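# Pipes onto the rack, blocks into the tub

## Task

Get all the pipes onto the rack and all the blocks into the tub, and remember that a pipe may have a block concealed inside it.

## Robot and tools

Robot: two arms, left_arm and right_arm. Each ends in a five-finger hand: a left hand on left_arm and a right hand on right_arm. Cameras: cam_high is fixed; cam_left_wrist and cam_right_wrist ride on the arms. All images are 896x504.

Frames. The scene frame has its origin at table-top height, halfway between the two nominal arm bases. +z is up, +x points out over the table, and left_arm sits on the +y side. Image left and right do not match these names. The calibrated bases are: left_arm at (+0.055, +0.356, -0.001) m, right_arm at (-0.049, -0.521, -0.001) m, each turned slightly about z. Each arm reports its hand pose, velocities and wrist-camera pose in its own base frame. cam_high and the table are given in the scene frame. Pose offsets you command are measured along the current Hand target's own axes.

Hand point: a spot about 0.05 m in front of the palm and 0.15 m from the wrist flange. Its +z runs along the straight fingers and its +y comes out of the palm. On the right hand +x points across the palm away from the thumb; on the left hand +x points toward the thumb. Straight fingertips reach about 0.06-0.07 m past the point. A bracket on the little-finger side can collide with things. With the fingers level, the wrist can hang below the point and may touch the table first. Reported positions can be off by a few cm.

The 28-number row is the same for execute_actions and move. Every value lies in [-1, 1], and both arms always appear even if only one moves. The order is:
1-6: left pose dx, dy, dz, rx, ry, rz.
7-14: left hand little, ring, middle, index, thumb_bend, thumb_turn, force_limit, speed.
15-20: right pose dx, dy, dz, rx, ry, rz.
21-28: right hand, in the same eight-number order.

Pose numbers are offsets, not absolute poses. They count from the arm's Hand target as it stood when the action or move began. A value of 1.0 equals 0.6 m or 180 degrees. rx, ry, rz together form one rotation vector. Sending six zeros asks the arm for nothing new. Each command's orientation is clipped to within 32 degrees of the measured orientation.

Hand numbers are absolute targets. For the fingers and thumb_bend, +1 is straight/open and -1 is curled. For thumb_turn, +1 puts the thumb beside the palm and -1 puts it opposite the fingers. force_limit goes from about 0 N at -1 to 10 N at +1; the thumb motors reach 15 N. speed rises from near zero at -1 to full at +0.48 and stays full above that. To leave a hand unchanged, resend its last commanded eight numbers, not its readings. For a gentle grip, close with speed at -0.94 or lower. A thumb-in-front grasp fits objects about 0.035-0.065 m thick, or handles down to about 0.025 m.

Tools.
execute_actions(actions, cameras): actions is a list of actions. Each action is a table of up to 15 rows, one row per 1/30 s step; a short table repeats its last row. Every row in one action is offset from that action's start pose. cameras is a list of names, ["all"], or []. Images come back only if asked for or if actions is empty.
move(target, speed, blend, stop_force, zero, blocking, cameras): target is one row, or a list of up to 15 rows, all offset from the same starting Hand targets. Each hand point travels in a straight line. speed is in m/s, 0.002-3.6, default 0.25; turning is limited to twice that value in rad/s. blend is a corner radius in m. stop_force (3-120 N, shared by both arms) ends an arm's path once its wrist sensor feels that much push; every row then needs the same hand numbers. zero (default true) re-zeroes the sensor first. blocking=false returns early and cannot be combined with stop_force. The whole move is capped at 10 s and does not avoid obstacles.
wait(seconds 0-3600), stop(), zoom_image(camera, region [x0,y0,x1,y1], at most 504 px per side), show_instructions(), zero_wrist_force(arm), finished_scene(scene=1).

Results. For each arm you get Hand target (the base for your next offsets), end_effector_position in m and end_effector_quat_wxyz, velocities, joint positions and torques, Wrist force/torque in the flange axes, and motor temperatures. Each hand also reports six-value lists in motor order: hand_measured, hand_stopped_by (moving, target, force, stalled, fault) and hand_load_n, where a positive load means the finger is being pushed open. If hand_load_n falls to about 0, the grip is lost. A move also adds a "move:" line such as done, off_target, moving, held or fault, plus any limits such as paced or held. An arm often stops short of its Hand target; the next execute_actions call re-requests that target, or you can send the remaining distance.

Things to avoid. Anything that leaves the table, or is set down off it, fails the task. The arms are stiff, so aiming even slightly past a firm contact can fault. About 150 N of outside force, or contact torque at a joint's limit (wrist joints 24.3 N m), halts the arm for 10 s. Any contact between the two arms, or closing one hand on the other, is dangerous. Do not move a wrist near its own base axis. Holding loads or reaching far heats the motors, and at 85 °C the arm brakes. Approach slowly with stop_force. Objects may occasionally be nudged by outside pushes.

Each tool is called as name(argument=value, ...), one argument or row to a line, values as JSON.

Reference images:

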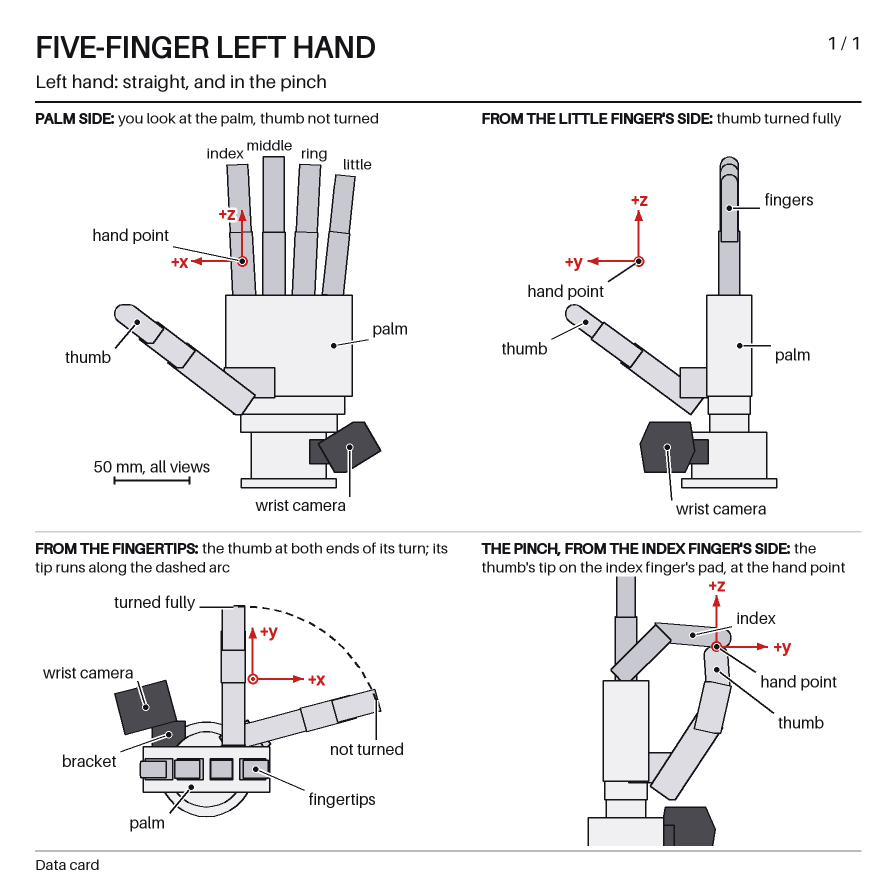

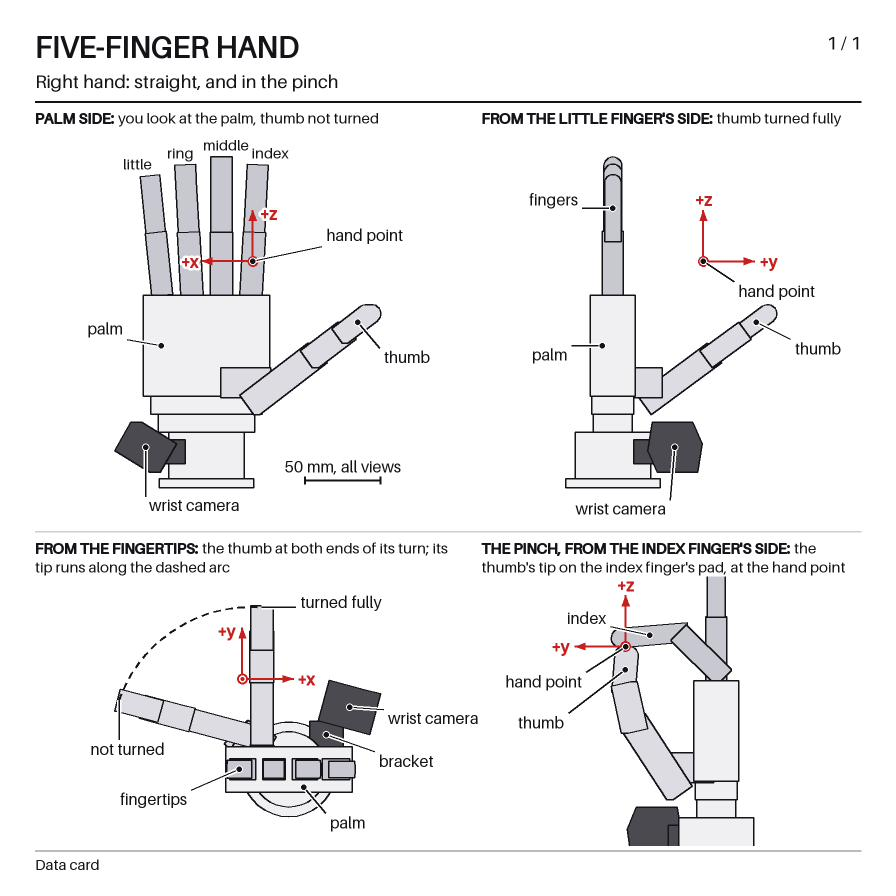

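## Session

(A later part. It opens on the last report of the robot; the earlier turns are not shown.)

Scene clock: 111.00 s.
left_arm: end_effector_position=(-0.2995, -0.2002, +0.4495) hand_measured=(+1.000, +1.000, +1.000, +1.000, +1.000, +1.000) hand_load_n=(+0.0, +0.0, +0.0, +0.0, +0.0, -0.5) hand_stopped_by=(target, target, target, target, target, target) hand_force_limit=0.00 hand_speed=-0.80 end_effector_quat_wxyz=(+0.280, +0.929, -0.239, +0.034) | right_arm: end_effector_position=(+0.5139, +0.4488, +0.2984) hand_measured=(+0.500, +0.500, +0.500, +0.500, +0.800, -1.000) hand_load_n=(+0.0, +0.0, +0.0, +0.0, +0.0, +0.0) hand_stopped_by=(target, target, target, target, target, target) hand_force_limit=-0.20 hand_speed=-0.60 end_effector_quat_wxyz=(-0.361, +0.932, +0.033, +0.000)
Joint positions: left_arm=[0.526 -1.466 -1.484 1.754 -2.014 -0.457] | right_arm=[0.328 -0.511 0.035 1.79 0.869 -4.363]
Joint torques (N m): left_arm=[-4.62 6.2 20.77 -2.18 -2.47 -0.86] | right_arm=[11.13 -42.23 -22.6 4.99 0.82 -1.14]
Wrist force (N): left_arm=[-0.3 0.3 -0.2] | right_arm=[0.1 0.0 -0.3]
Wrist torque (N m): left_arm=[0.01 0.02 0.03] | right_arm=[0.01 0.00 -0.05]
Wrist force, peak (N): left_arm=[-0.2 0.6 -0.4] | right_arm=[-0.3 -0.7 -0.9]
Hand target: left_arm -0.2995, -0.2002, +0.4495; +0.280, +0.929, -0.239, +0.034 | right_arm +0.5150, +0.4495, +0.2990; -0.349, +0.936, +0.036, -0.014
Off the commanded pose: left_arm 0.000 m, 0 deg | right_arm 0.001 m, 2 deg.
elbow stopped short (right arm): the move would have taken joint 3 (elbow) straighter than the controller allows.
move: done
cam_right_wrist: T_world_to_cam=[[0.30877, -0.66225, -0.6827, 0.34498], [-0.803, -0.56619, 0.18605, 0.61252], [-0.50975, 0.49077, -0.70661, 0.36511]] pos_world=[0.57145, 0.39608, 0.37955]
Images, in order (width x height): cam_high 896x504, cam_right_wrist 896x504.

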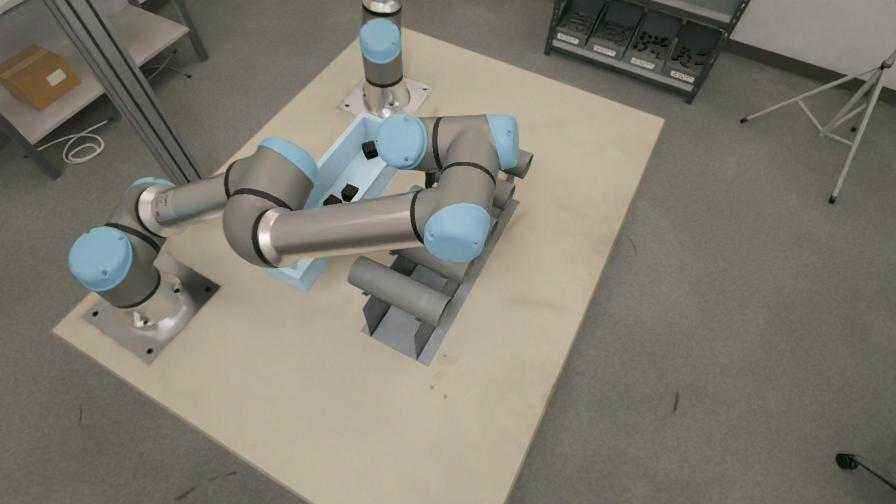

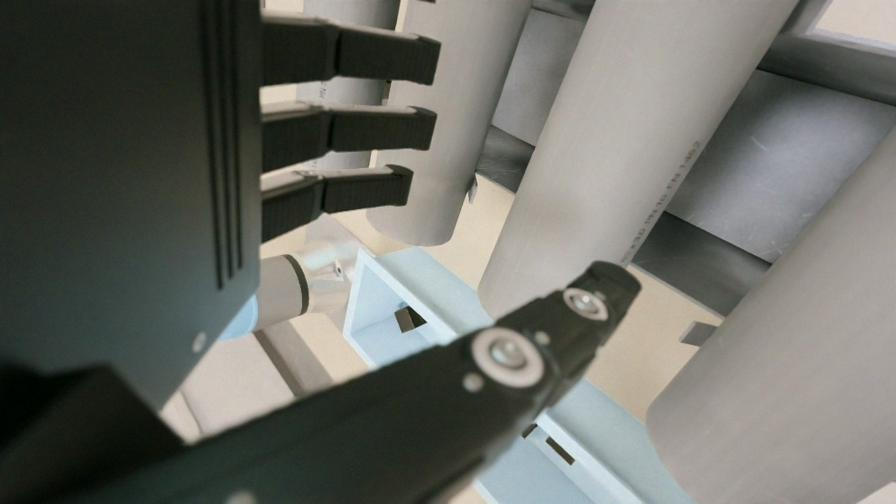

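move(
  target=[0.4643,0.1057,0.1712,0.1194,0.1464,-0.0179,1,1,1,1,1,1,0,-0.8,-0.2298,0.2545,-0.4428,0,0,0,0.5,0.5,0.5,0.5,0.8,-1,-0.2,-0.6],
  speed=0.3,
  cameras=["cam_high","cam_left_wrist"],
)

Scene clock: 117.17 s.
left_arm: end_effector_position=(-0.0900, -0.4199, +0.4499) hand_measured=(+1.000, +1.000, +1.000, +1.000, +1.000, +1.000) hand_load_n=(+0.0, +0.0, +0.0, +0.0, -0.5, +0.0) hand_stopped_by=(target, target, target, target, target, target) hand_force_limit=0.00 hand_speed=-0.80 end_effector_quat_wxyz=(+0.151, +0.939, -0.133, +0.279) | right_arm: end_effector_position=(+0.4000, +0.1503, +0.3996) hand_measured=(+0.500, +0.500, +0.500, +0.500, +0.800, -1.000) hand_load_n=(+0.0, +0.0, +0.0, +0.0, +0.0, +0.0) hand_stopped_by=(target, target, target, target, target, target) hand_force_limit=-0.20 hand_speed=-0.60 end_effector_quat_wxyz=(-0.349, +0.936, +0.036, -0.014)
Joint positions: left_arm=[1.292 -1.636 -1.356 1.679 -2.17 0.082] | right_arm=[-0.229 -1.269 1.18 1.915 0.896 -5.109]
Joint torques (N m): left_arm=[6 16.3 16.63 -3.65 -1.89 -0.4] | right_arm=[-9.4 -24.77 -16.06 3.51 -2.2 -1.09]
Wrist force (N): left_arm=[-0.7 0.9 -0.5] | right_arm=[-0.3 0.1 -0.1]
Wrist torque (N m): left_arm=[0.09 0.03 0.04] | right_arm=[0.02 0.05 -0.06]
Wrist force, peak (N): left_arm=[0.7 2.2 0.6] | right_arm=[-1.0 1.1 -1.6]
Hand target: left_arm -0.0899, -0.4199, +0.4499; +0.151, +0.939, -0.133, +0.279 | right_arm +0.4000, +0.1502, +0.3996; -0.349, +0.936, +0.036, -0.014
Off the commanded pose: left_arm 0.000 m, 0 deg | right_arm 0.000 m, 0 deg.
move: done
cam_left_wrist: T_world_to_cam=[[0.57465, 0.81533, -0.07081, 0.43182], [0.37466, -0.18516, 0.90849, -0.45211], [0.72761, -0.54859, -0.41187, 0.12812]] pos_world=[-0.17198, -0.3655, 0.49408]

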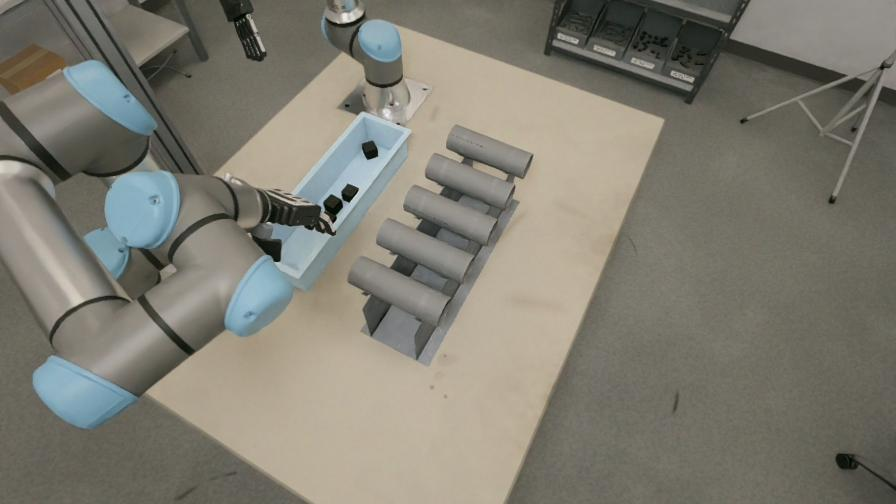

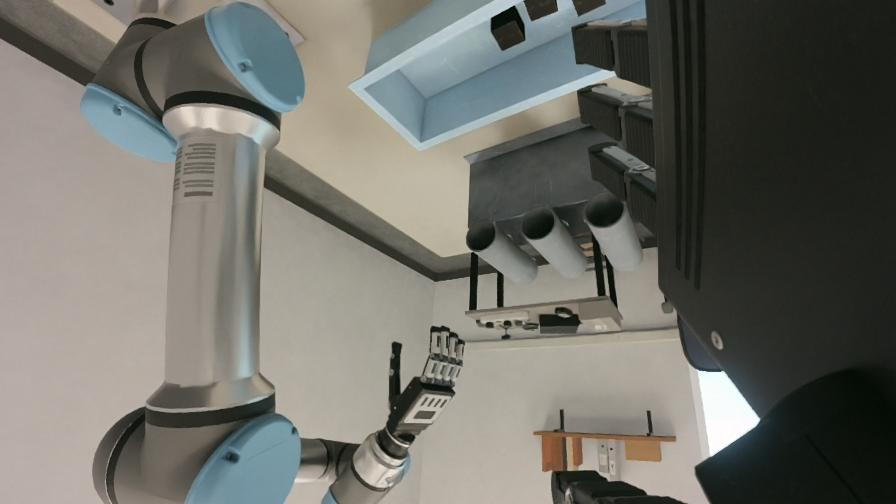

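move(
  target=[
    [0.2950,-0.1508,0.4192,0.1193,0.1463,-0.0178,1,1,1,1,1,1,0,-0.8,0,0,0,0,0,0,0.5,0.5,0.5,0.5,0.8,-1,-0.2,-0.6],
    [0.1708,-0.1970,0.5948,0.1193,0.1463,-0.0178,1,1,1,1,1,1,0,-0.8,0,0,0,0,0,0,0.5,0.5,0.5,0.5,0.8,-1,-0.2,-0.6],
  ],
  speed=0.25,
  blend=0.03,
  cameras=["cam_high","cam_left_wrist"],
)

Scene clock: 119.97 s.
left_arm: end_effector_position=(+0.2052, -0.4559, +0.1981) hand_measured=(+1.000, +1.000, +1.000, +1.000, +1.000, +1.000) hand_load_n=(+0.0, +0.0, +0.0, +0.0, +0.0, +0.0) hand_stopped_by=(target, target, target, target, target, target) hand_force_limit=0.00 hand_speed=-0.80 end_effector_quat_wxyz=(+0.009, +0.866, -0.015, +0.500) | right_arm: end_effector_position=(+0.4000, +0.1502, +0.3996) hand_measured=(+0.500, +0.500, +0.500, +0.500, +0.800, -1.000) hand_load_n=(+0.0, +0.0, +0.0, +0.0, +0.0, +0.5) hand_stopped_by=(target, target, target, target, target, target) hand_force_limit=-0.20 hand_speed=-0.60 end_effector_quat_wxyz=(-0.349, +0.936, +0.036, -0.014)
Joint positions: left_arm=[1.858 -1.88 -1.866 2.676 -2.535 0.589] | right_arm=[-0.229 -1.269 1.18 1.915 0.896 -5.109]
Joint torques (N m): left_arm=[7.87 21.05 12.24 0.09 0.18 -1.9] | right_arm=[-13.19 -17.83 -11.31 5.47 0.63 -1.4]
Wrist force (N): left_arm=[-0.6 1.7 -1.3] | right_arm=[-0.1 -0.1 0.1]
Wrist torque (N m): left_arm=[0.28 0.00 0.06] | right_arm=[-0.01 0.01 -0.04]
Wrist force, peak (N): left_arm=[-2.5 1.7 -0.2] | right_arm=[-0.4 -0.3 0.2]
Hand target: left_arm +0.2052, -0.4559, +0.1980; +0.009, +0.866, -0.015, +0.500 | right_arm +0.4000, +0.1502, +0.3996; -0.349, +0.936, +0.036, -0.014
Off the commanded pose: left_arm 0.000 m, 0 deg | right_arm 0.000 m, 0 deg.
move: done
cam_left_wrist: T_world_to_cam=[[0.21596, 0.94885, 0.23031, 0.34853], [0.00111, -0.23611, 0.97172, -0.29976], [0.9764, -0.2096, -0.05205, -0.17791]] pos_world=[0.09878, -0.43877, 0.20176]

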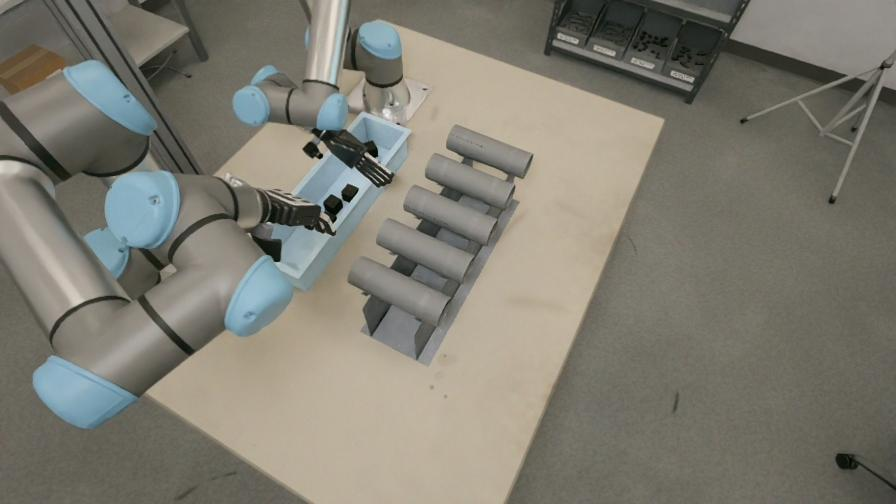

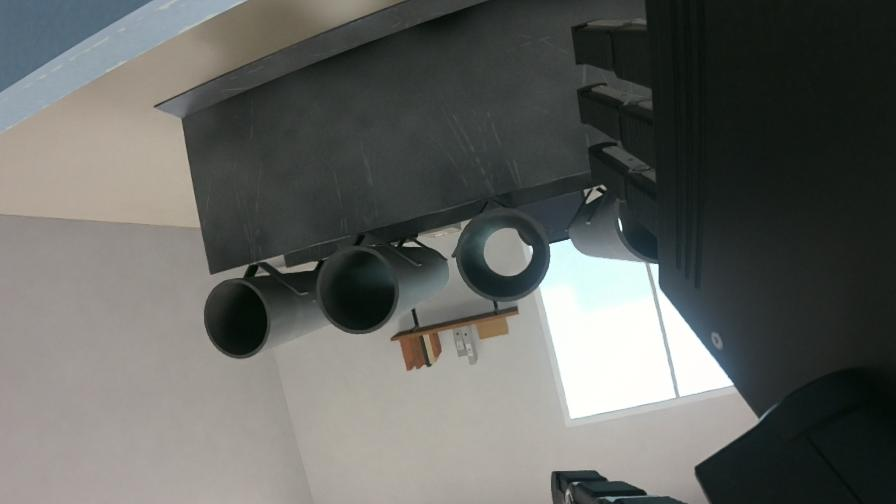

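move(
  target=[
    [0.3530,-0.0643,-0.0623,-0.1462,0.0937,0.2556,0.5,0.5,0.5,0.5,0.8,-1,0,-0.2,0.0065,0.2780,-0.2410,0,0.1091,0.1258,0.5,0.5,0.5,0.5,0.8,-1,-0.2,-0.6],
    [0.4020,-0.3805,0.1560,-0.4178,0.2678,0.7302,0.5,0.5,0.5,0.5,0.8,-1,0,-0.2,-0.1758,0.5248,-0.4548,0,0.2181,0.2515,0.5,0.5,0.5,0.5,0.8,-1,-0.2,-0.6],
  ],
  speed=0.45,
  blend=0.05,
  cameras=["cam_high","cam_left_wrist"],
)

Scene clock: 125.93 s.
left_arm: end_effector_position=(+0.4148, -0.2349, +0.3600) hand_measured=(+0.500, +0.500, +0.500, +0.500, +0.800, -1.000) hand_load_n=(+0.0, +0.0, +0.0, +0.0, +0.5, +0.0) hand_stopped_by=(target, target, target, target, target, target) hand_force_limit=0.00 hand_speed=-0.20 end_effector_quat_wxyz=(-0.003, +0.007, +0.937, -0.350) | right_arm: end_effector_position=(+0.3271, -0.2735, +0.3994) hand_measured=(+0.500, +0.500, +0.500, +0.500, +0.800, -1.000) hand_load_n=(+0.0, +0.0, +0.0, +0.0, +0.0, +0.0) hand_stopped_by=(target, target, target, target, target, target) hand_force_limit=-0.20 hand_speed=-0.60 end_effector_quat_wxyz=(-0.310, +0.829, -0.436, +0.163)
Joint positions: left_arm=[3.179 -1.934 -1.146 1.464 -0.857 4.781] | right_arm=[-1.284 -1.268 1.182 1.92 0.899 -5.12]
Joint torques (N m): left_arm=[7.85 37.92 17.88 -1.99 0.5 1.47] | right_arm=[12.09 -44.07 -11.42 5.31 -1.36 -1.19]
Wrist force (N): left_arm=[1.2 4.2 0.1] | right_arm=[-0.2 -0.3 0.0]
Wrist torque (N m): left_arm=[0.43 -0.13 0.02] | right_arm=[-0.03 0.05 -0.08]
Wrist force, peak (N): left_arm=[1.0 4.9 -0.5] | right_arm=[-0.3 -1.3 0.8]
Hand target: left_arm +0.4148, -0.2348, +0.3600; -0.003, +0.007, +0.937, -0.350 | right_arm +0.3272, -0.2734, +0.3994; -0.310, +0.829, -0.436, +0.163
Off the commanded pose: left_arm 0.000 m, 0 deg | right_arm 0.000 m, 0 deg.
move: done
cam_left_wrist: T_world_to_cam=[[-0.30172, -0.74548, 0.59433, -0.25809], [-0.83861, 0.50407, 0.20653, 0.39249], [-0.45355, -0.4361, -0.77725, 0.47314]] pos_world=[0.46587, -0.1839, 0.44007]

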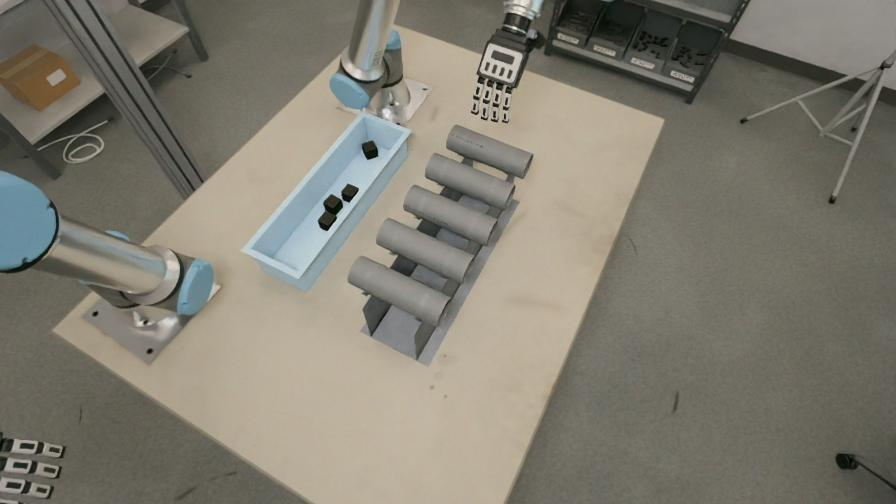

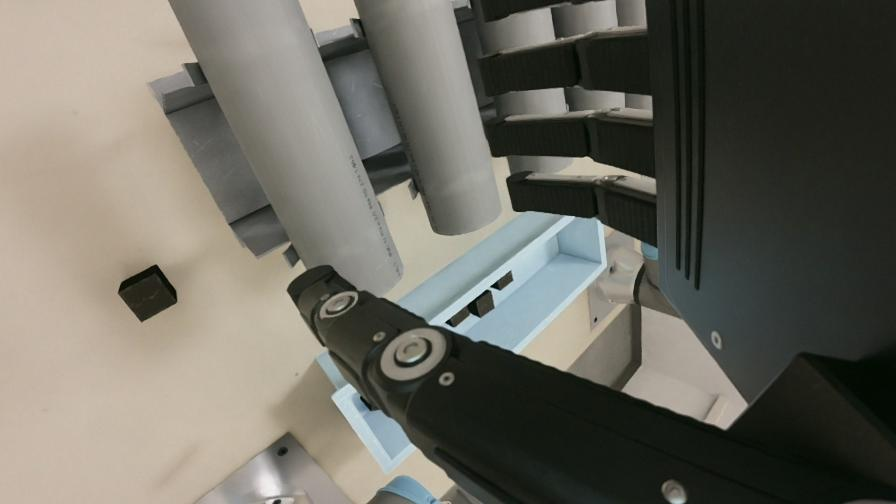

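zoom_image(
  camera="cam_left_wrist",
  region=[100, 0, 460, 320],
)

Scaled by 1.400.

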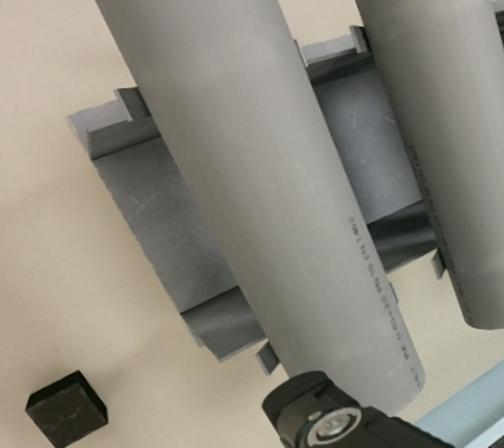

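move(
  target=[0,0.0880,0.1223,0,0,0,0.5,0.5,0.5,0.5,0.8,-1,0,-0.2,0,0,0,0,0,0,0.5,0.5,0.5,0.5,0.8,-1,-0.2,-0.6],
  speed=0.15,
  cameras=["cam_high","cam_left_wrist"],
)

zoom_image(
  camera="cam_left_wrist",
  region=[60, 0, 560, 320],
)

zoom_image(
  camera="cam_high",
  region=[330, 100, 550, 300],
)

Scene clock: 129.53 s.
left_arm: end_effector_position=(+0.4146, -0.2431, +0.2700) hand_measured=(+0.500, +0.500, +0.500, +0.500, +0.800, -1.000) hand_load_n=(+0.0, +0.0, +0.0, +0.0, +0.0, +0.0) hand_stopped_by=(target, target, target, target, target, target) hand_force_limit=0.00 hand_speed=-0.20 end_effector_quat_wxyz=(-0.003, +0.007, +0.937, -0.350) | right_arm: end_effector_position=(+0.3272, -0.2734, +0.3994) hand_measured=(+0.500, +0.500, +0.500, +0.500, +0.800, -1.000) hand_load_n=(+0.0, +0.0, -0.5, +0.0, +0.0, +0.0) hand_stopped_by=(target, target, target, target, target, target) hand_force_limit=-0.20 hand_speed=-0.60 end_effector_quat_wxyz=(-0.310, +0.829, -0.436, +0.163)
Joint positions: left_arm=[3.16 -1.95 -1.35 1.7 -0.857 4.757] | right_arm=[-1.284 -1.269 1.182 1.92 0.899 -5.12]
Joint torques (N m): left_arm=[7.73 41.27 14.89 -1.01 1.97 1.47] | right_arm=[12.46 -42.48 -12.14 5.28 0.82 -1.23]
Wrist force (N): left_arm=[1.1 4.0 -0.1] | right_arm=[-0.2 -0.3 0.0]
Wrist torque (N m): left_arm=[0.42 -0.11 0.03] | right_arm=[-0.03 0.05 -0.07]
Wrist force, peak (N): left_arm=[1.3 5.2 1.3] | right_arm=[-0.2 -0.1 0.3]
Hand target: left_arm +0.4147, -0.2430, +0.2700; -0.003, +0.007, +0.937, -0.350 | right_arm +0.3272, -0.2734, +0.3994; -0.310, +0.829, -0.436, +0.163
Off the commanded pose: left_arm 0.000 m, 0 deg | right_arm 0.000 m, 0 deg.
move: done
cam_left_wrist: T_world_to_cam=[[-0.30186, -0.74547, 0.59426, -0.21057], [-0.83849, 0.50423, 0.20661, 0.41502], [-0.45367, -0.43592, -0.77728, 0.39971]] pos_world=[0.46577, -0.192, 0.35007]

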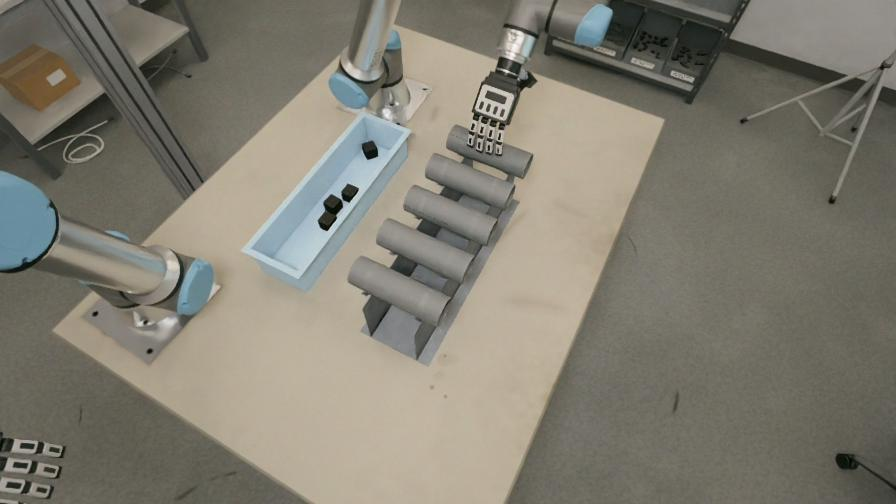

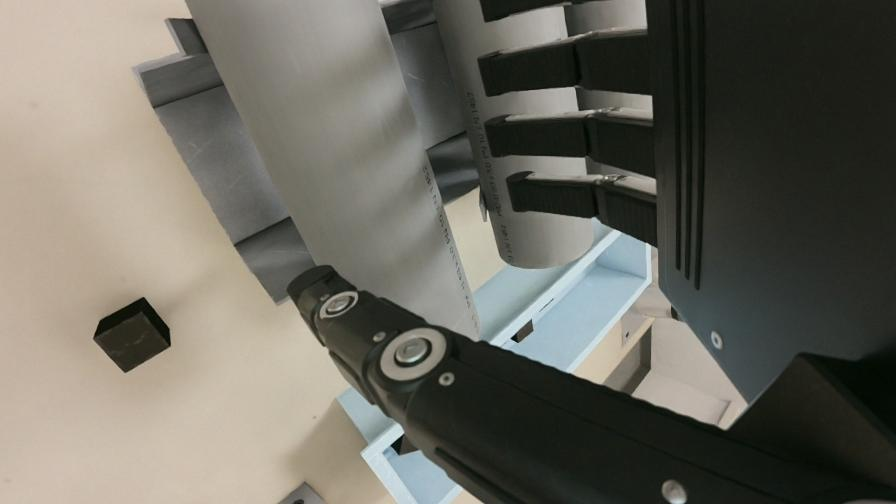

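Scaled by 1.008.

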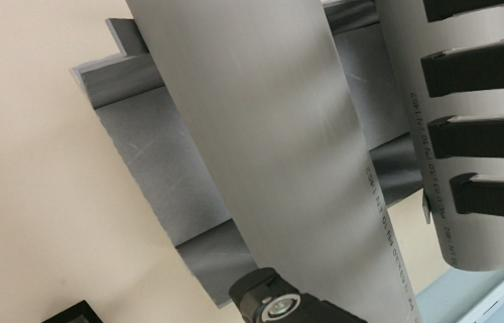

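Scaled by 2.291.

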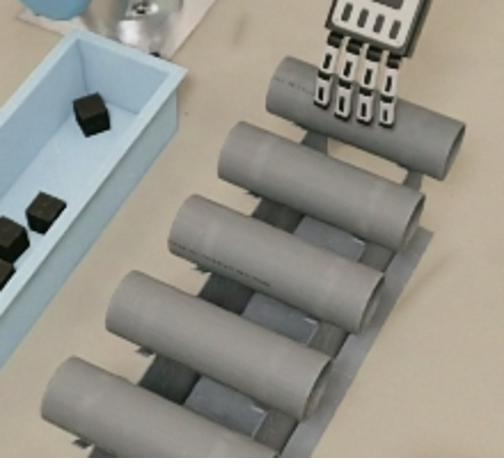

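move(
  target=[0,0.0809,0.0931,0,0,0,0.5,0.5,0.5,0.5,0.8,-1,0,-0.2,0,0,0,0,0,0,0.5,0.5,0.5,0.5,0.8,-1,-0.2,-0.6],
  speed=0.05,
  stop_force=6,
  cameras=["cam_high","cam_left_wrist"],
)

zoom_image(
  camera="cam_high",
  region=[400, 80, 560, 220],
)

Scene clock: 132.60 s.
left_arm: end_effector_position=(+0.4147, -0.2429, +0.1960) hand_measured=(+0.500, +0.500, +0.500, +0.500, +0.800, -1.000) hand_load_n=(+0.0, +0.0, +0.0, +0.0, +0.0, +0.0) hand_stopped_by=(target, target, target, target, target, target) hand_force_limit=0.00 hand_speed=-0.20 end_effector_quat_wxyz=(-0.003, +0.007, +0.937, -0.350) | right_arm: end_effector_position=(+0.3272, -0.2734, +0.3994) hand_measured=(+0.500, +0.500, +0.500, +0.500, +0.800, -1.000) hand_load_n=(+0.0, +0.0, +0.0, +0.0, +0.0, +0.0) hand_stopped_by=(target, target, target, target, target, target) hand_force_limit=-0.20 hand_speed=-0.60 end_effector_quat_wxyz=(-0.310, +0.829, -0.436, +0.163)
Joint positions: left_arm=[3.16 -1.993 -1.483 1.876 -0.857 4.757] | right_arm=[-1.284 -1.269 1.182 1.92 0.899 -5.12]
Joint torques (N m): left_arm=[7.83 41.91 23.78 -3.23 0.94 -1.87] | right_arm=[10.53 -42.34 -11.71 5.27 0.59 -1.2]
Wrist force (N): left_arm=[1.3 4.5 0.3] | right_arm=[0.0 -0.3 0.0]
Wrist torque (N m): left_arm=[0.48 -0.14 0.02] | right_arm=[-0.04 0.02 -0.07]
Wrist force, peak (N): left_arm=[0.9 5.0 0.6] | right_arm=[-0.2 -0.2 0.4]
Hand target: left_arm +0.4147, -0.2430, +0.1960; -0.003, +0.007, +0.937, -0.350 | right_arm +0.3272, -0.2734, +0.3994; -0.310, +0.829, -0.436, +0.163
Off the commanded pose: left_arm 0.000 m, 0 deg | right_arm 0.000 m, 0 deg.
move: done
cam_left_wrist: T_world_to_cam=[[-0.30191, -0.74558, 0.59411, -0.16648], [-0.8386, 0.5041, 0.20647, 0.43033], [-0.45344, -0.43589, -0.77743, 0.34218]] pos_world=[0.46577, -0.1919, 0.27607]

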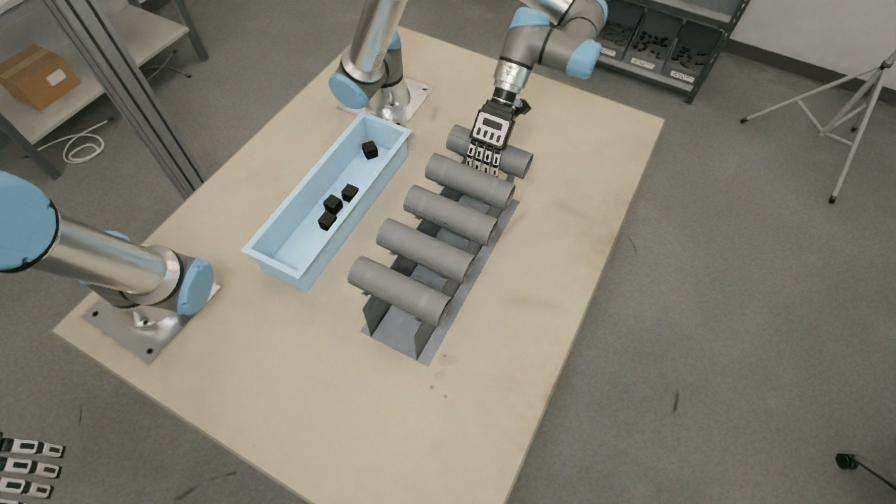

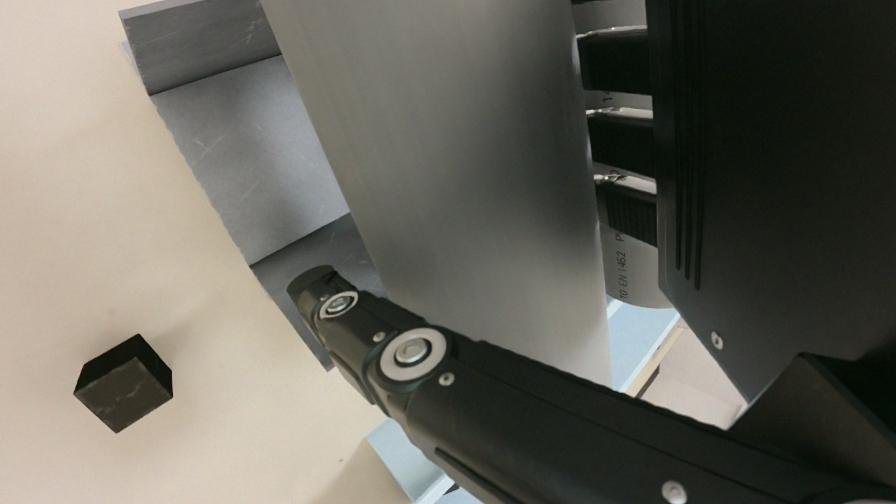

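Scaled by 3.150.

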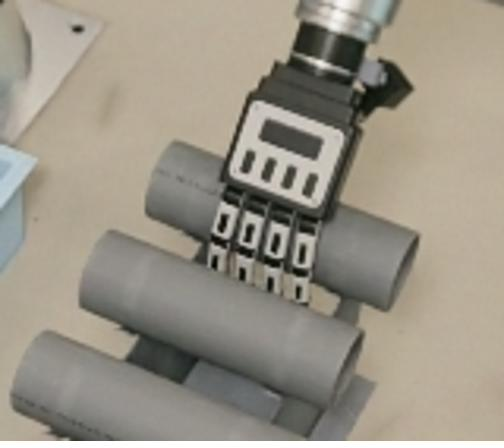

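move(
  target=[0,0,0,0,0,0,0.5,0.5,0.5,0.5,0.55,-1,-0.6,-0.85,0,0,0,0,0,0,0.5,0.5,0.5,0.5,0.8,-1,-0.2,-0.6],
  speed=0.05,
)

move(
  target=[0,0,0,0,0,0,0.2,0.2,0.2,0.2,0.55,-1,-0.6,-0.88,0,0,0,0,0,0,0.5,0.5,0.5,0.5,0.8,-1,-0.2,-0.6],
  speed=0.05,
  cameras=["cam_left_wrist"],
)

Scene clock: 134.40 s.
left_arm: end_effector_position=(+0.4147, -0.2430, +0.1960) hand_measured=(+0.500, +0.500, +0.500, +0.500, +0.596, -1.000) hand_load_n=(+0.0, +0.0, +0.0, +0.0, +3.5, +0.5) hand_stopped_by=(target, target, target, target, force, target) hand_force_limit=-0.60 hand_speed=-0.85 end_effector_quat_wxyz=(-0.003, +0.007, +0.937, -0.350) | right_arm: end_effector_position=(+0.3272, -0.2734, +0.3994) hand_measured=(+0.500, +0.500, +0.500, +0.500, +0.800, -1.000) hand_load_n=(+0.0, +0.0, +0.0, +0.0, +0.0, +0.0) hand_stopped_by=(target, target, target, target, target, target) hand_force_limit=-0.20 hand_speed=-0.60 end_effector_quat_wxyz=(-0.310, +0.829, -0.436, +0.163)
Joint positions: left_arm=[3.16 -1.993 -1.483 1.876 -0.857 4.757] | right_arm=[-1.284 -1.269 1.182 1.92 0.899 -5.12]
Joint torques (N m): left_arm=[6.01 41.82 22.26 -1.19 2.2 -1.69] | right_arm=[11.42 -43.47 -10.94 5.16 0.67 -1.32]
Wrist force (N): left_arm=[1.5 7.3 -1.6] | right_arm=[-0.1 -0.2 0.0]
Wrist torque (N m): left_arm=[0.64 -0.18 -0.01] | right_arm=[-0.02 0.03 -0.07]
Wrist force, peak (N): left_arm=[1.4 7.5 -1.8] | right_arm=[-0.1 -0.5 0.1]
Hand target: left_arm +0.4147, -0.2430, +0.1960; -0.003, +0.007, +0.937, -0.350 | right_arm +0.3272, -0.2734, +0.3994; -0.310, +0.829, -0.436, +0.163
Off the commanded pose: left_arm 0.000 m, 0 deg | right_arm 0.000 m, 0 deg.
move: done

Scene clock: 135.30 s.
left_arm: end_effector_position=(+0.4147, -0.2430, +0.1960) hand_measured=(+0.300, +0.302, +0.290, +0.290, +0.596, -1.000) hand_load_n=(+1.5, +1.5, +4.0, +3.5, +6.5, +0.5) hand_stopped_by=(force, force, force, force, force, target) hand_force_limit=-0.60 hand_speed=-0.88 end_effector_quat_wxyz=(-0.003, +0.007, +0.937, -0.350) | right_arm: end_effector_position=(+0.3272, -0.2734, +0.3994) hand_measured=(+0.500, +0.500, +0.500, +0.500, +0.800, -1.000) hand_load_n=(+0.0, +0.0, +0.5, +0.0, +0.0, +0.0) hand_stopped_by=(target, target, target, target, target, target) hand_force_limit=-0.20 hand_speed=-0.60 end_effector_quat_wxyz=(-0.310, +0.829, -0.436, +0.163)
Joint positions: left_arm=[3.16 -1.993 -1.483 1.876 -0.857 4.757] | right_arm=[-1.284 -1.269 1.182 1.92 0.899 -5.12]
Joint torques (N m): left_arm=[5.71 38.5 21.1 -0.88 -3.45 -1.85] | right_arm=[11.23 -42.43 -11.92 5.16 0.6 -1.1]
Wrist force (N): left_arm=[1.0 -6.9 4.0] | right_arm=[-0.1 -0.1 0.2]
Wrist torque (N m): left_arm=[0.10 0.03 0.31] | right_arm=[-0.02 0.03 -0.07]
Wrist force, peak (N): left_arm=[1.0 -7.5 4.2] | right_arm=[-0.2 -0.3 0.1]
Hand target: left_arm +0.4147, -0.2430, +0.1960; -0.003, +0.007, +0.937, -0.350 | right_arm +0.3272, -0.2734, +0.3994; -0.310, +0.829, -0.436, +0.163
Off the commanded pose: left_arm 0.000 m, 0 deg | right_arm 0.000 m, 0 deg.
move: done
cam_left_wrist: T_world_to_cam=[[-0.30197, -0.74539, 0.59432, -0.16654], [-0.83858, 0.50421, 0.2063, 0.43044], [-0.45343, -0.43609, -0.77732, 0.34206]] pos_world=[0.46577, -0.192, 0.27607]

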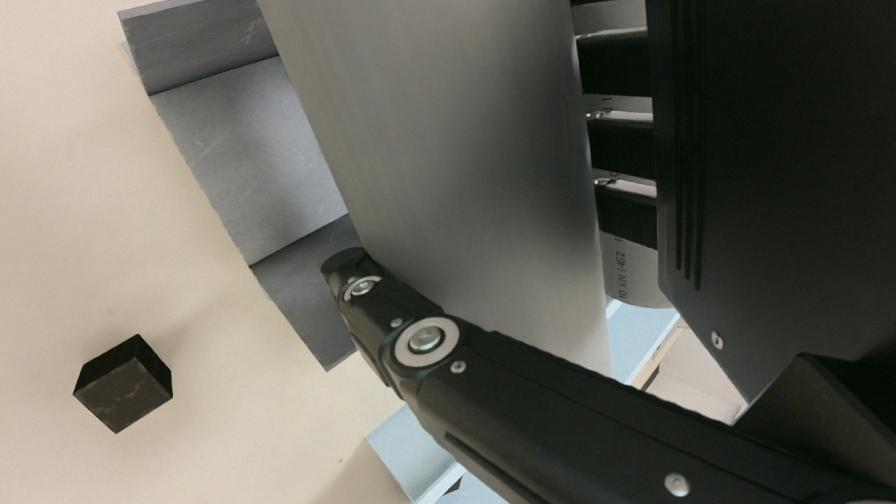

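move(
  target=[0,0,0,0,0,0,0.15,0.15,0.15,0.15,0.54,-1,0.1,-0.9,0,0,0,0,0,0,0.5,0.5,0.5,0.5,0.8,-1,-0.2,-0.6],
  speed=0.05,
)

Scene clock: 148.03 s.
left_arm: end_effector_position=(+0.4147, -0.2429, +0.1960) hand_measured=(+0.248, +0.258, +0.274, +0.266, +0.592, -1.000) hand_load_n=(+6.5, +5.0, +0.0, +4.5, +12.5, +2.0) hand_stopped_by=(force, force, force, force, force, target) hand_force_limit=0.10 hand_speed=-0.90 end_effector_quat_wxyz=(-0.003, +0.007, +0.937, -0.350) | right_arm: end_effector_position=(+0.3272, -0.2734, +0.3994) hand_measured=(+0.500, +0.500, +0.500, +0.500, +0.800, -1.000) hand_load_n=(+0.0, +0.0, +0.0, +0.0, -0.5, +0.0) hand_stopped_by=(target, target, target, target, target, target) hand_force_limit=-0.20 hand_speed=-0.60 end_effector_quat_wxyz=(-0.310, +0.829, -0.436, +0.163)
Joint positions: left_arm=[3.16 -1.993 -1.483 1.876 -0.857 4.757] | right_arm=[-1.284 -1.269 1.182 1.92 0.899 -5.12]
Joint torques (N m): left_arm=[2.55 23.54 13.77 -0.87 -3.72 -1.57] | right_arm=[10.23 -43.14 -11.65 4.57 0.16 -1.19]
Wrist force (N): left_arm=[0.2 -8.6 3.7] | right_arm=[-0.2 -0.1 0.2]
Wrist torque (N m): left_arm=[0.10 0.16 0.62] | right_arm=[-0.03 0.04 -0.07]
Wrist force, peak (N): left_arm=[0.9 -13.0 5.4] | right_arm=[-0.1 -0.5 0.2]
Hand target: left_arm +0.4147, -0.2430, +0.1960; -0.003, +0.007, +0.937, -0.350 | right_arm +0.3272, -0.2734, +0.3994; -0.310, +0.829, -0.436, +0.163
Off the commanded pose: left_arm 0.000 m, 0 deg | right_arm 0.000 m, 0 deg.
move: done

move(
  target=[0,-0.0164,-0.0189,0,0,0,0.15,0.15,0.15,0.15,0.54,-1,0.1,-0.9,0,0,0,0,0,0,0.5,0.5,0.5,0.5,0.8,-1,-0.2,-0.6],
  speed=0.03,
  cameras=["cam_left_wrist"],
)

Scene clock: 149.23 s.
left_arm: end_effector_position=(+0.4147, -0.2430, +0.2112) hand_measured=(+0.248, +0.258, +0.274, +0.266, +0.594, -1.000) hand_load_n=(+2.5, +2.0, +0.0, +4.0, +13.5, +3.5) hand_stopped_by=(force, force, force, force, force, target) hand_force_limit=0.10 hand_speed=-0.90 end_effector_quat_wxyz=(-0.003, +0.007, +0.937, -0.350) end_effector_velocity=(+0.000, +0.000, -0.001) end_effector_angular_velocity=(+0.000, -0.004, +0.000) | right_arm: end_effector_position=(+0.3272, -0.2734, +0.3994) hand_measured=(+0.500, +0.500, +0.500, +0.500, +0.800, -1.000) hand_load_n=(+0.0, +0.0, +0.0, +0.0, +0.0, +0.0) hand_stopped_by=(target, target, target, target, target, target) hand_force_limit=-0.20 hand_speed=-0.60 end_effector_quat_wxyz=(-0.310, +0.829, -0.436, +0.163)
Joint positions: left_arm=[3.16 -1.982 -1.459 1.84 -0.857 4.757] | right_arm=[-1.284 -1.269 1.182 1.92 0.899 -5.12]
Joint velocities: left_arm=[0 0 -0.003 0.006 0 0] | right_arm=[within noise]
Joint torques (N m): left_arm=[0.35 26.06 10.47 -1.04 2.76 -1.24] | right_arm=[11.12 -42.41 -11.29 4.67 0.32 -1.12]
Wrist force (N): left_arm=[0.7 6.0 1.8] | right_arm=[0.0 -0.2 0.1]
Wrist torque (N m): left_arm=[0.57 0.03 -0.07] | right_arm=[-0.02 0.01 -0.06]
Wrist force, peak (N): left_arm=[0.3 -8.8 3.7] | right_arm=[-0.3 -0.4 0.2]
Hand target: left_arm +0.4147, -0.2430, +0.2110; -0.003, +0.007, +0.937, -0.350 | right_arm +0.3272, -0.2734, +0.3994; -0.310, +0.829, -0.436, +0.163
Off the commanded pose: left_arm 0.000 m, 0 deg | right_arm 0.000 m, 0 deg.
move: done
cam_left_wrist: T_world_to_cam=[[-0.30194, -0.74557, 0.5941, -0.17549], [-0.83863, 0.50409, 0.20639, 0.42723], [-0.45336, -0.43591, -0.77746, 0.35396]] pos_world=[0.46577, -0.1919, 0.29127]

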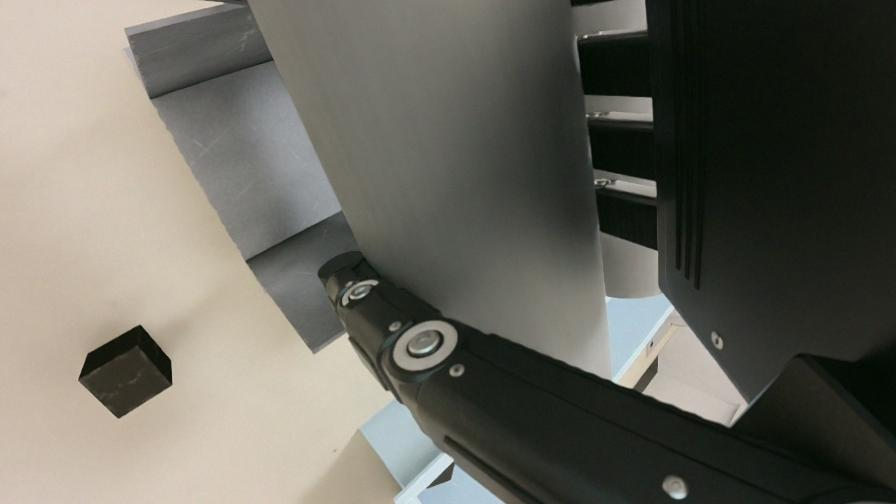

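move(
  target=[
    [0,-0.1749,-0.2013,0,0,0,0.15,0.15,0.15,0.15,0.54,-1,0.1,-0.9,0,0,0,0,0,0,0.5,0.5,0.5,0.5,0.8,-1,-0.2,-0.6],
    [0.5303,-0.5488,0.1480,0,-0.3311,-0.3811,0.15,0.15,0.15,0.15,0.54,-1,0.1,-0.9,0,0,0,0,0,0,0.5,0.5,0.5,0.5,0.8,-1,-0.2,-0.6],
  ],
  speed=0.25,
  blend=0.03,
  cameras=["cam_high","cam_left_wrist"],
)

Scene clock: 154.80 s.
left_arm: end_effector_position=(+0.0919, -0.5450, +0.3597) hand_measured=(+0.248, +0.258, +0.274, +0.266, +0.594, -1.000) hand_load_n=(+2.5, +2.5, +0.0, +4.0, +13.5, +3.5) hand_stopped_by=(force, force, force, force, force, target) hand_force_limit=0.10 hand_speed=-0.90 end_effector_quat_wxyz=(-0.248, +0.662, -0.662, +0.247) end_effector_velocity=(+0.001, +0.000, +0.001) end_effector_angular_velocity=(-0.004, +0.000, +0.006) | right_arm: end_effector_position=(+0.3272, -0.2734, +0.3994) hand_measured=(+0.500, +0.500, +0.500, +0.500, +0.800, -1.000) hand_load_n=(+0.0, +0.0, +0.0, +0.0, +0.0, +0.0) hand_stopped_by=(target, target, target, target, target, target) hand_force_limit=-0.20 hand_speed=-0.60 end_effector_quat_wxyz=(-0.310, +0.829, -0.436, +0.163)
Joint positions: left_arm=[1.781 -2.089 -0.863 1.559 -2.267 1.846] | right_arm=[-1.284 -1.269 1.182 1.92 0.899 -5.12]
Joint velocities: left_arm=[0.001 0.001 0.001 -0.002 0 -0.005] | right_arm=[within noise]
Joint torques (N m): left_arm=[-1.86 31.31 21.62 -3.53 -0.54 -1.63] | right_arm=[8.9 -42.08 -11.21 4.18 -0.03 -1.25]
Wrist force (N): left_arm=[1.0 5.5 1.2] | right_arm=[-0.1 -0.3 0.3]
Wrist torque (N m): left_arm=[0.50 -0.07 -0.08] | right_arm=[-0.05 0.02 -0.07]
Wrist force, peak (N): left_arm=[0.9 7.8 3.6] | right_arm=[-0.3 -0.3 0.3]
Hand target: left_arm +0.0919, -0.5450, +0.3597; -0.248, +0.662, -0.662, +0.247 | right_arm +0.3272, -0.2734, +0.3994; -0.310, +0.829, -0.436, +0.163
Off the commanded pose: left_arm 0.000 m, 0 deg | right_arm 0.000 m, 0 deg.
move: done
cam_left_wrist: T_world_to_cam=[[0.74956, -0.29097, 0.59456, -0.43545], [-0.49155, -0.84624, 0.20556, -0.48932], [0.44333, -0.44633, -0.77733, 0.10328]] pos_world=[0.04009, -0.49469, 0.43977]

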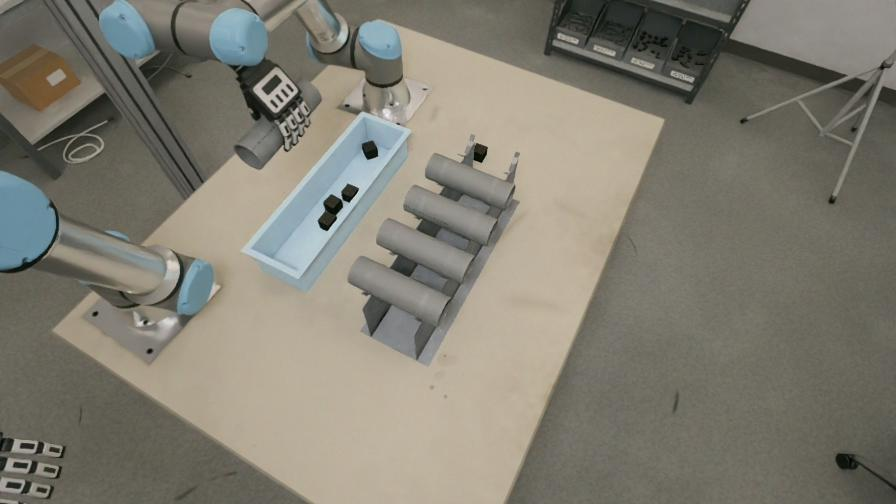

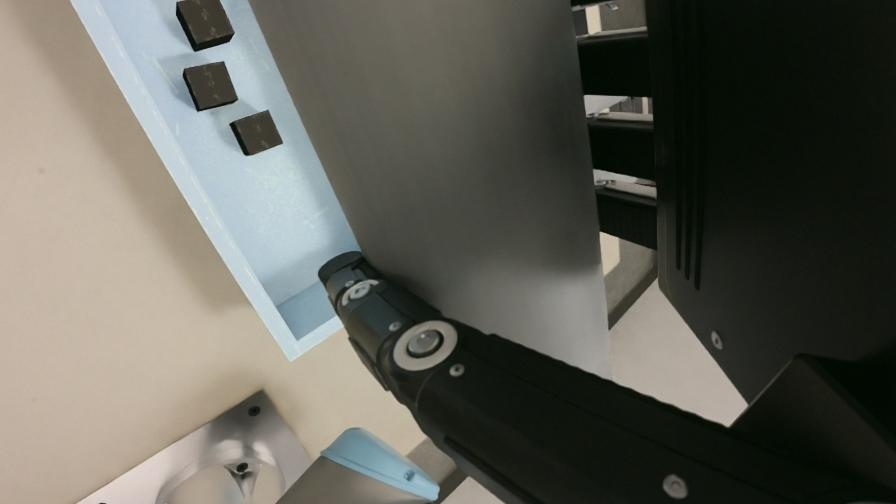

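zoom_image(
  camera="cam_high",
  region=[235, 190, 345, 300],
)

zoom_image(
  camera="cam_left_wrist",
  region=[60, 0, 380, 380],
)

Scaled by 4.582.

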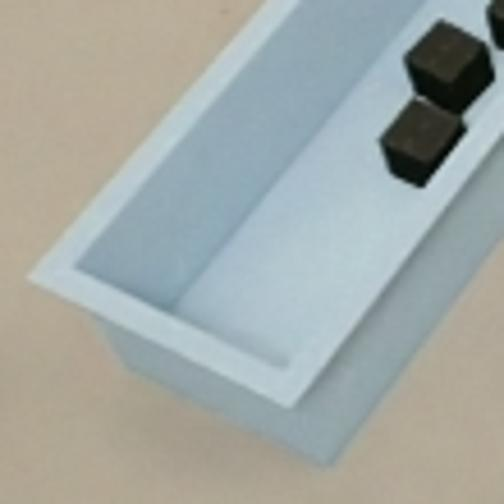

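Scaled by 1.326.

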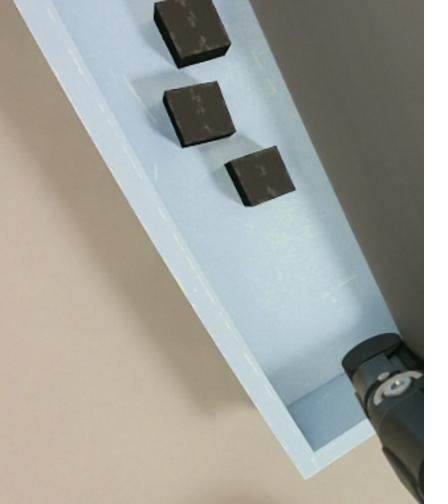

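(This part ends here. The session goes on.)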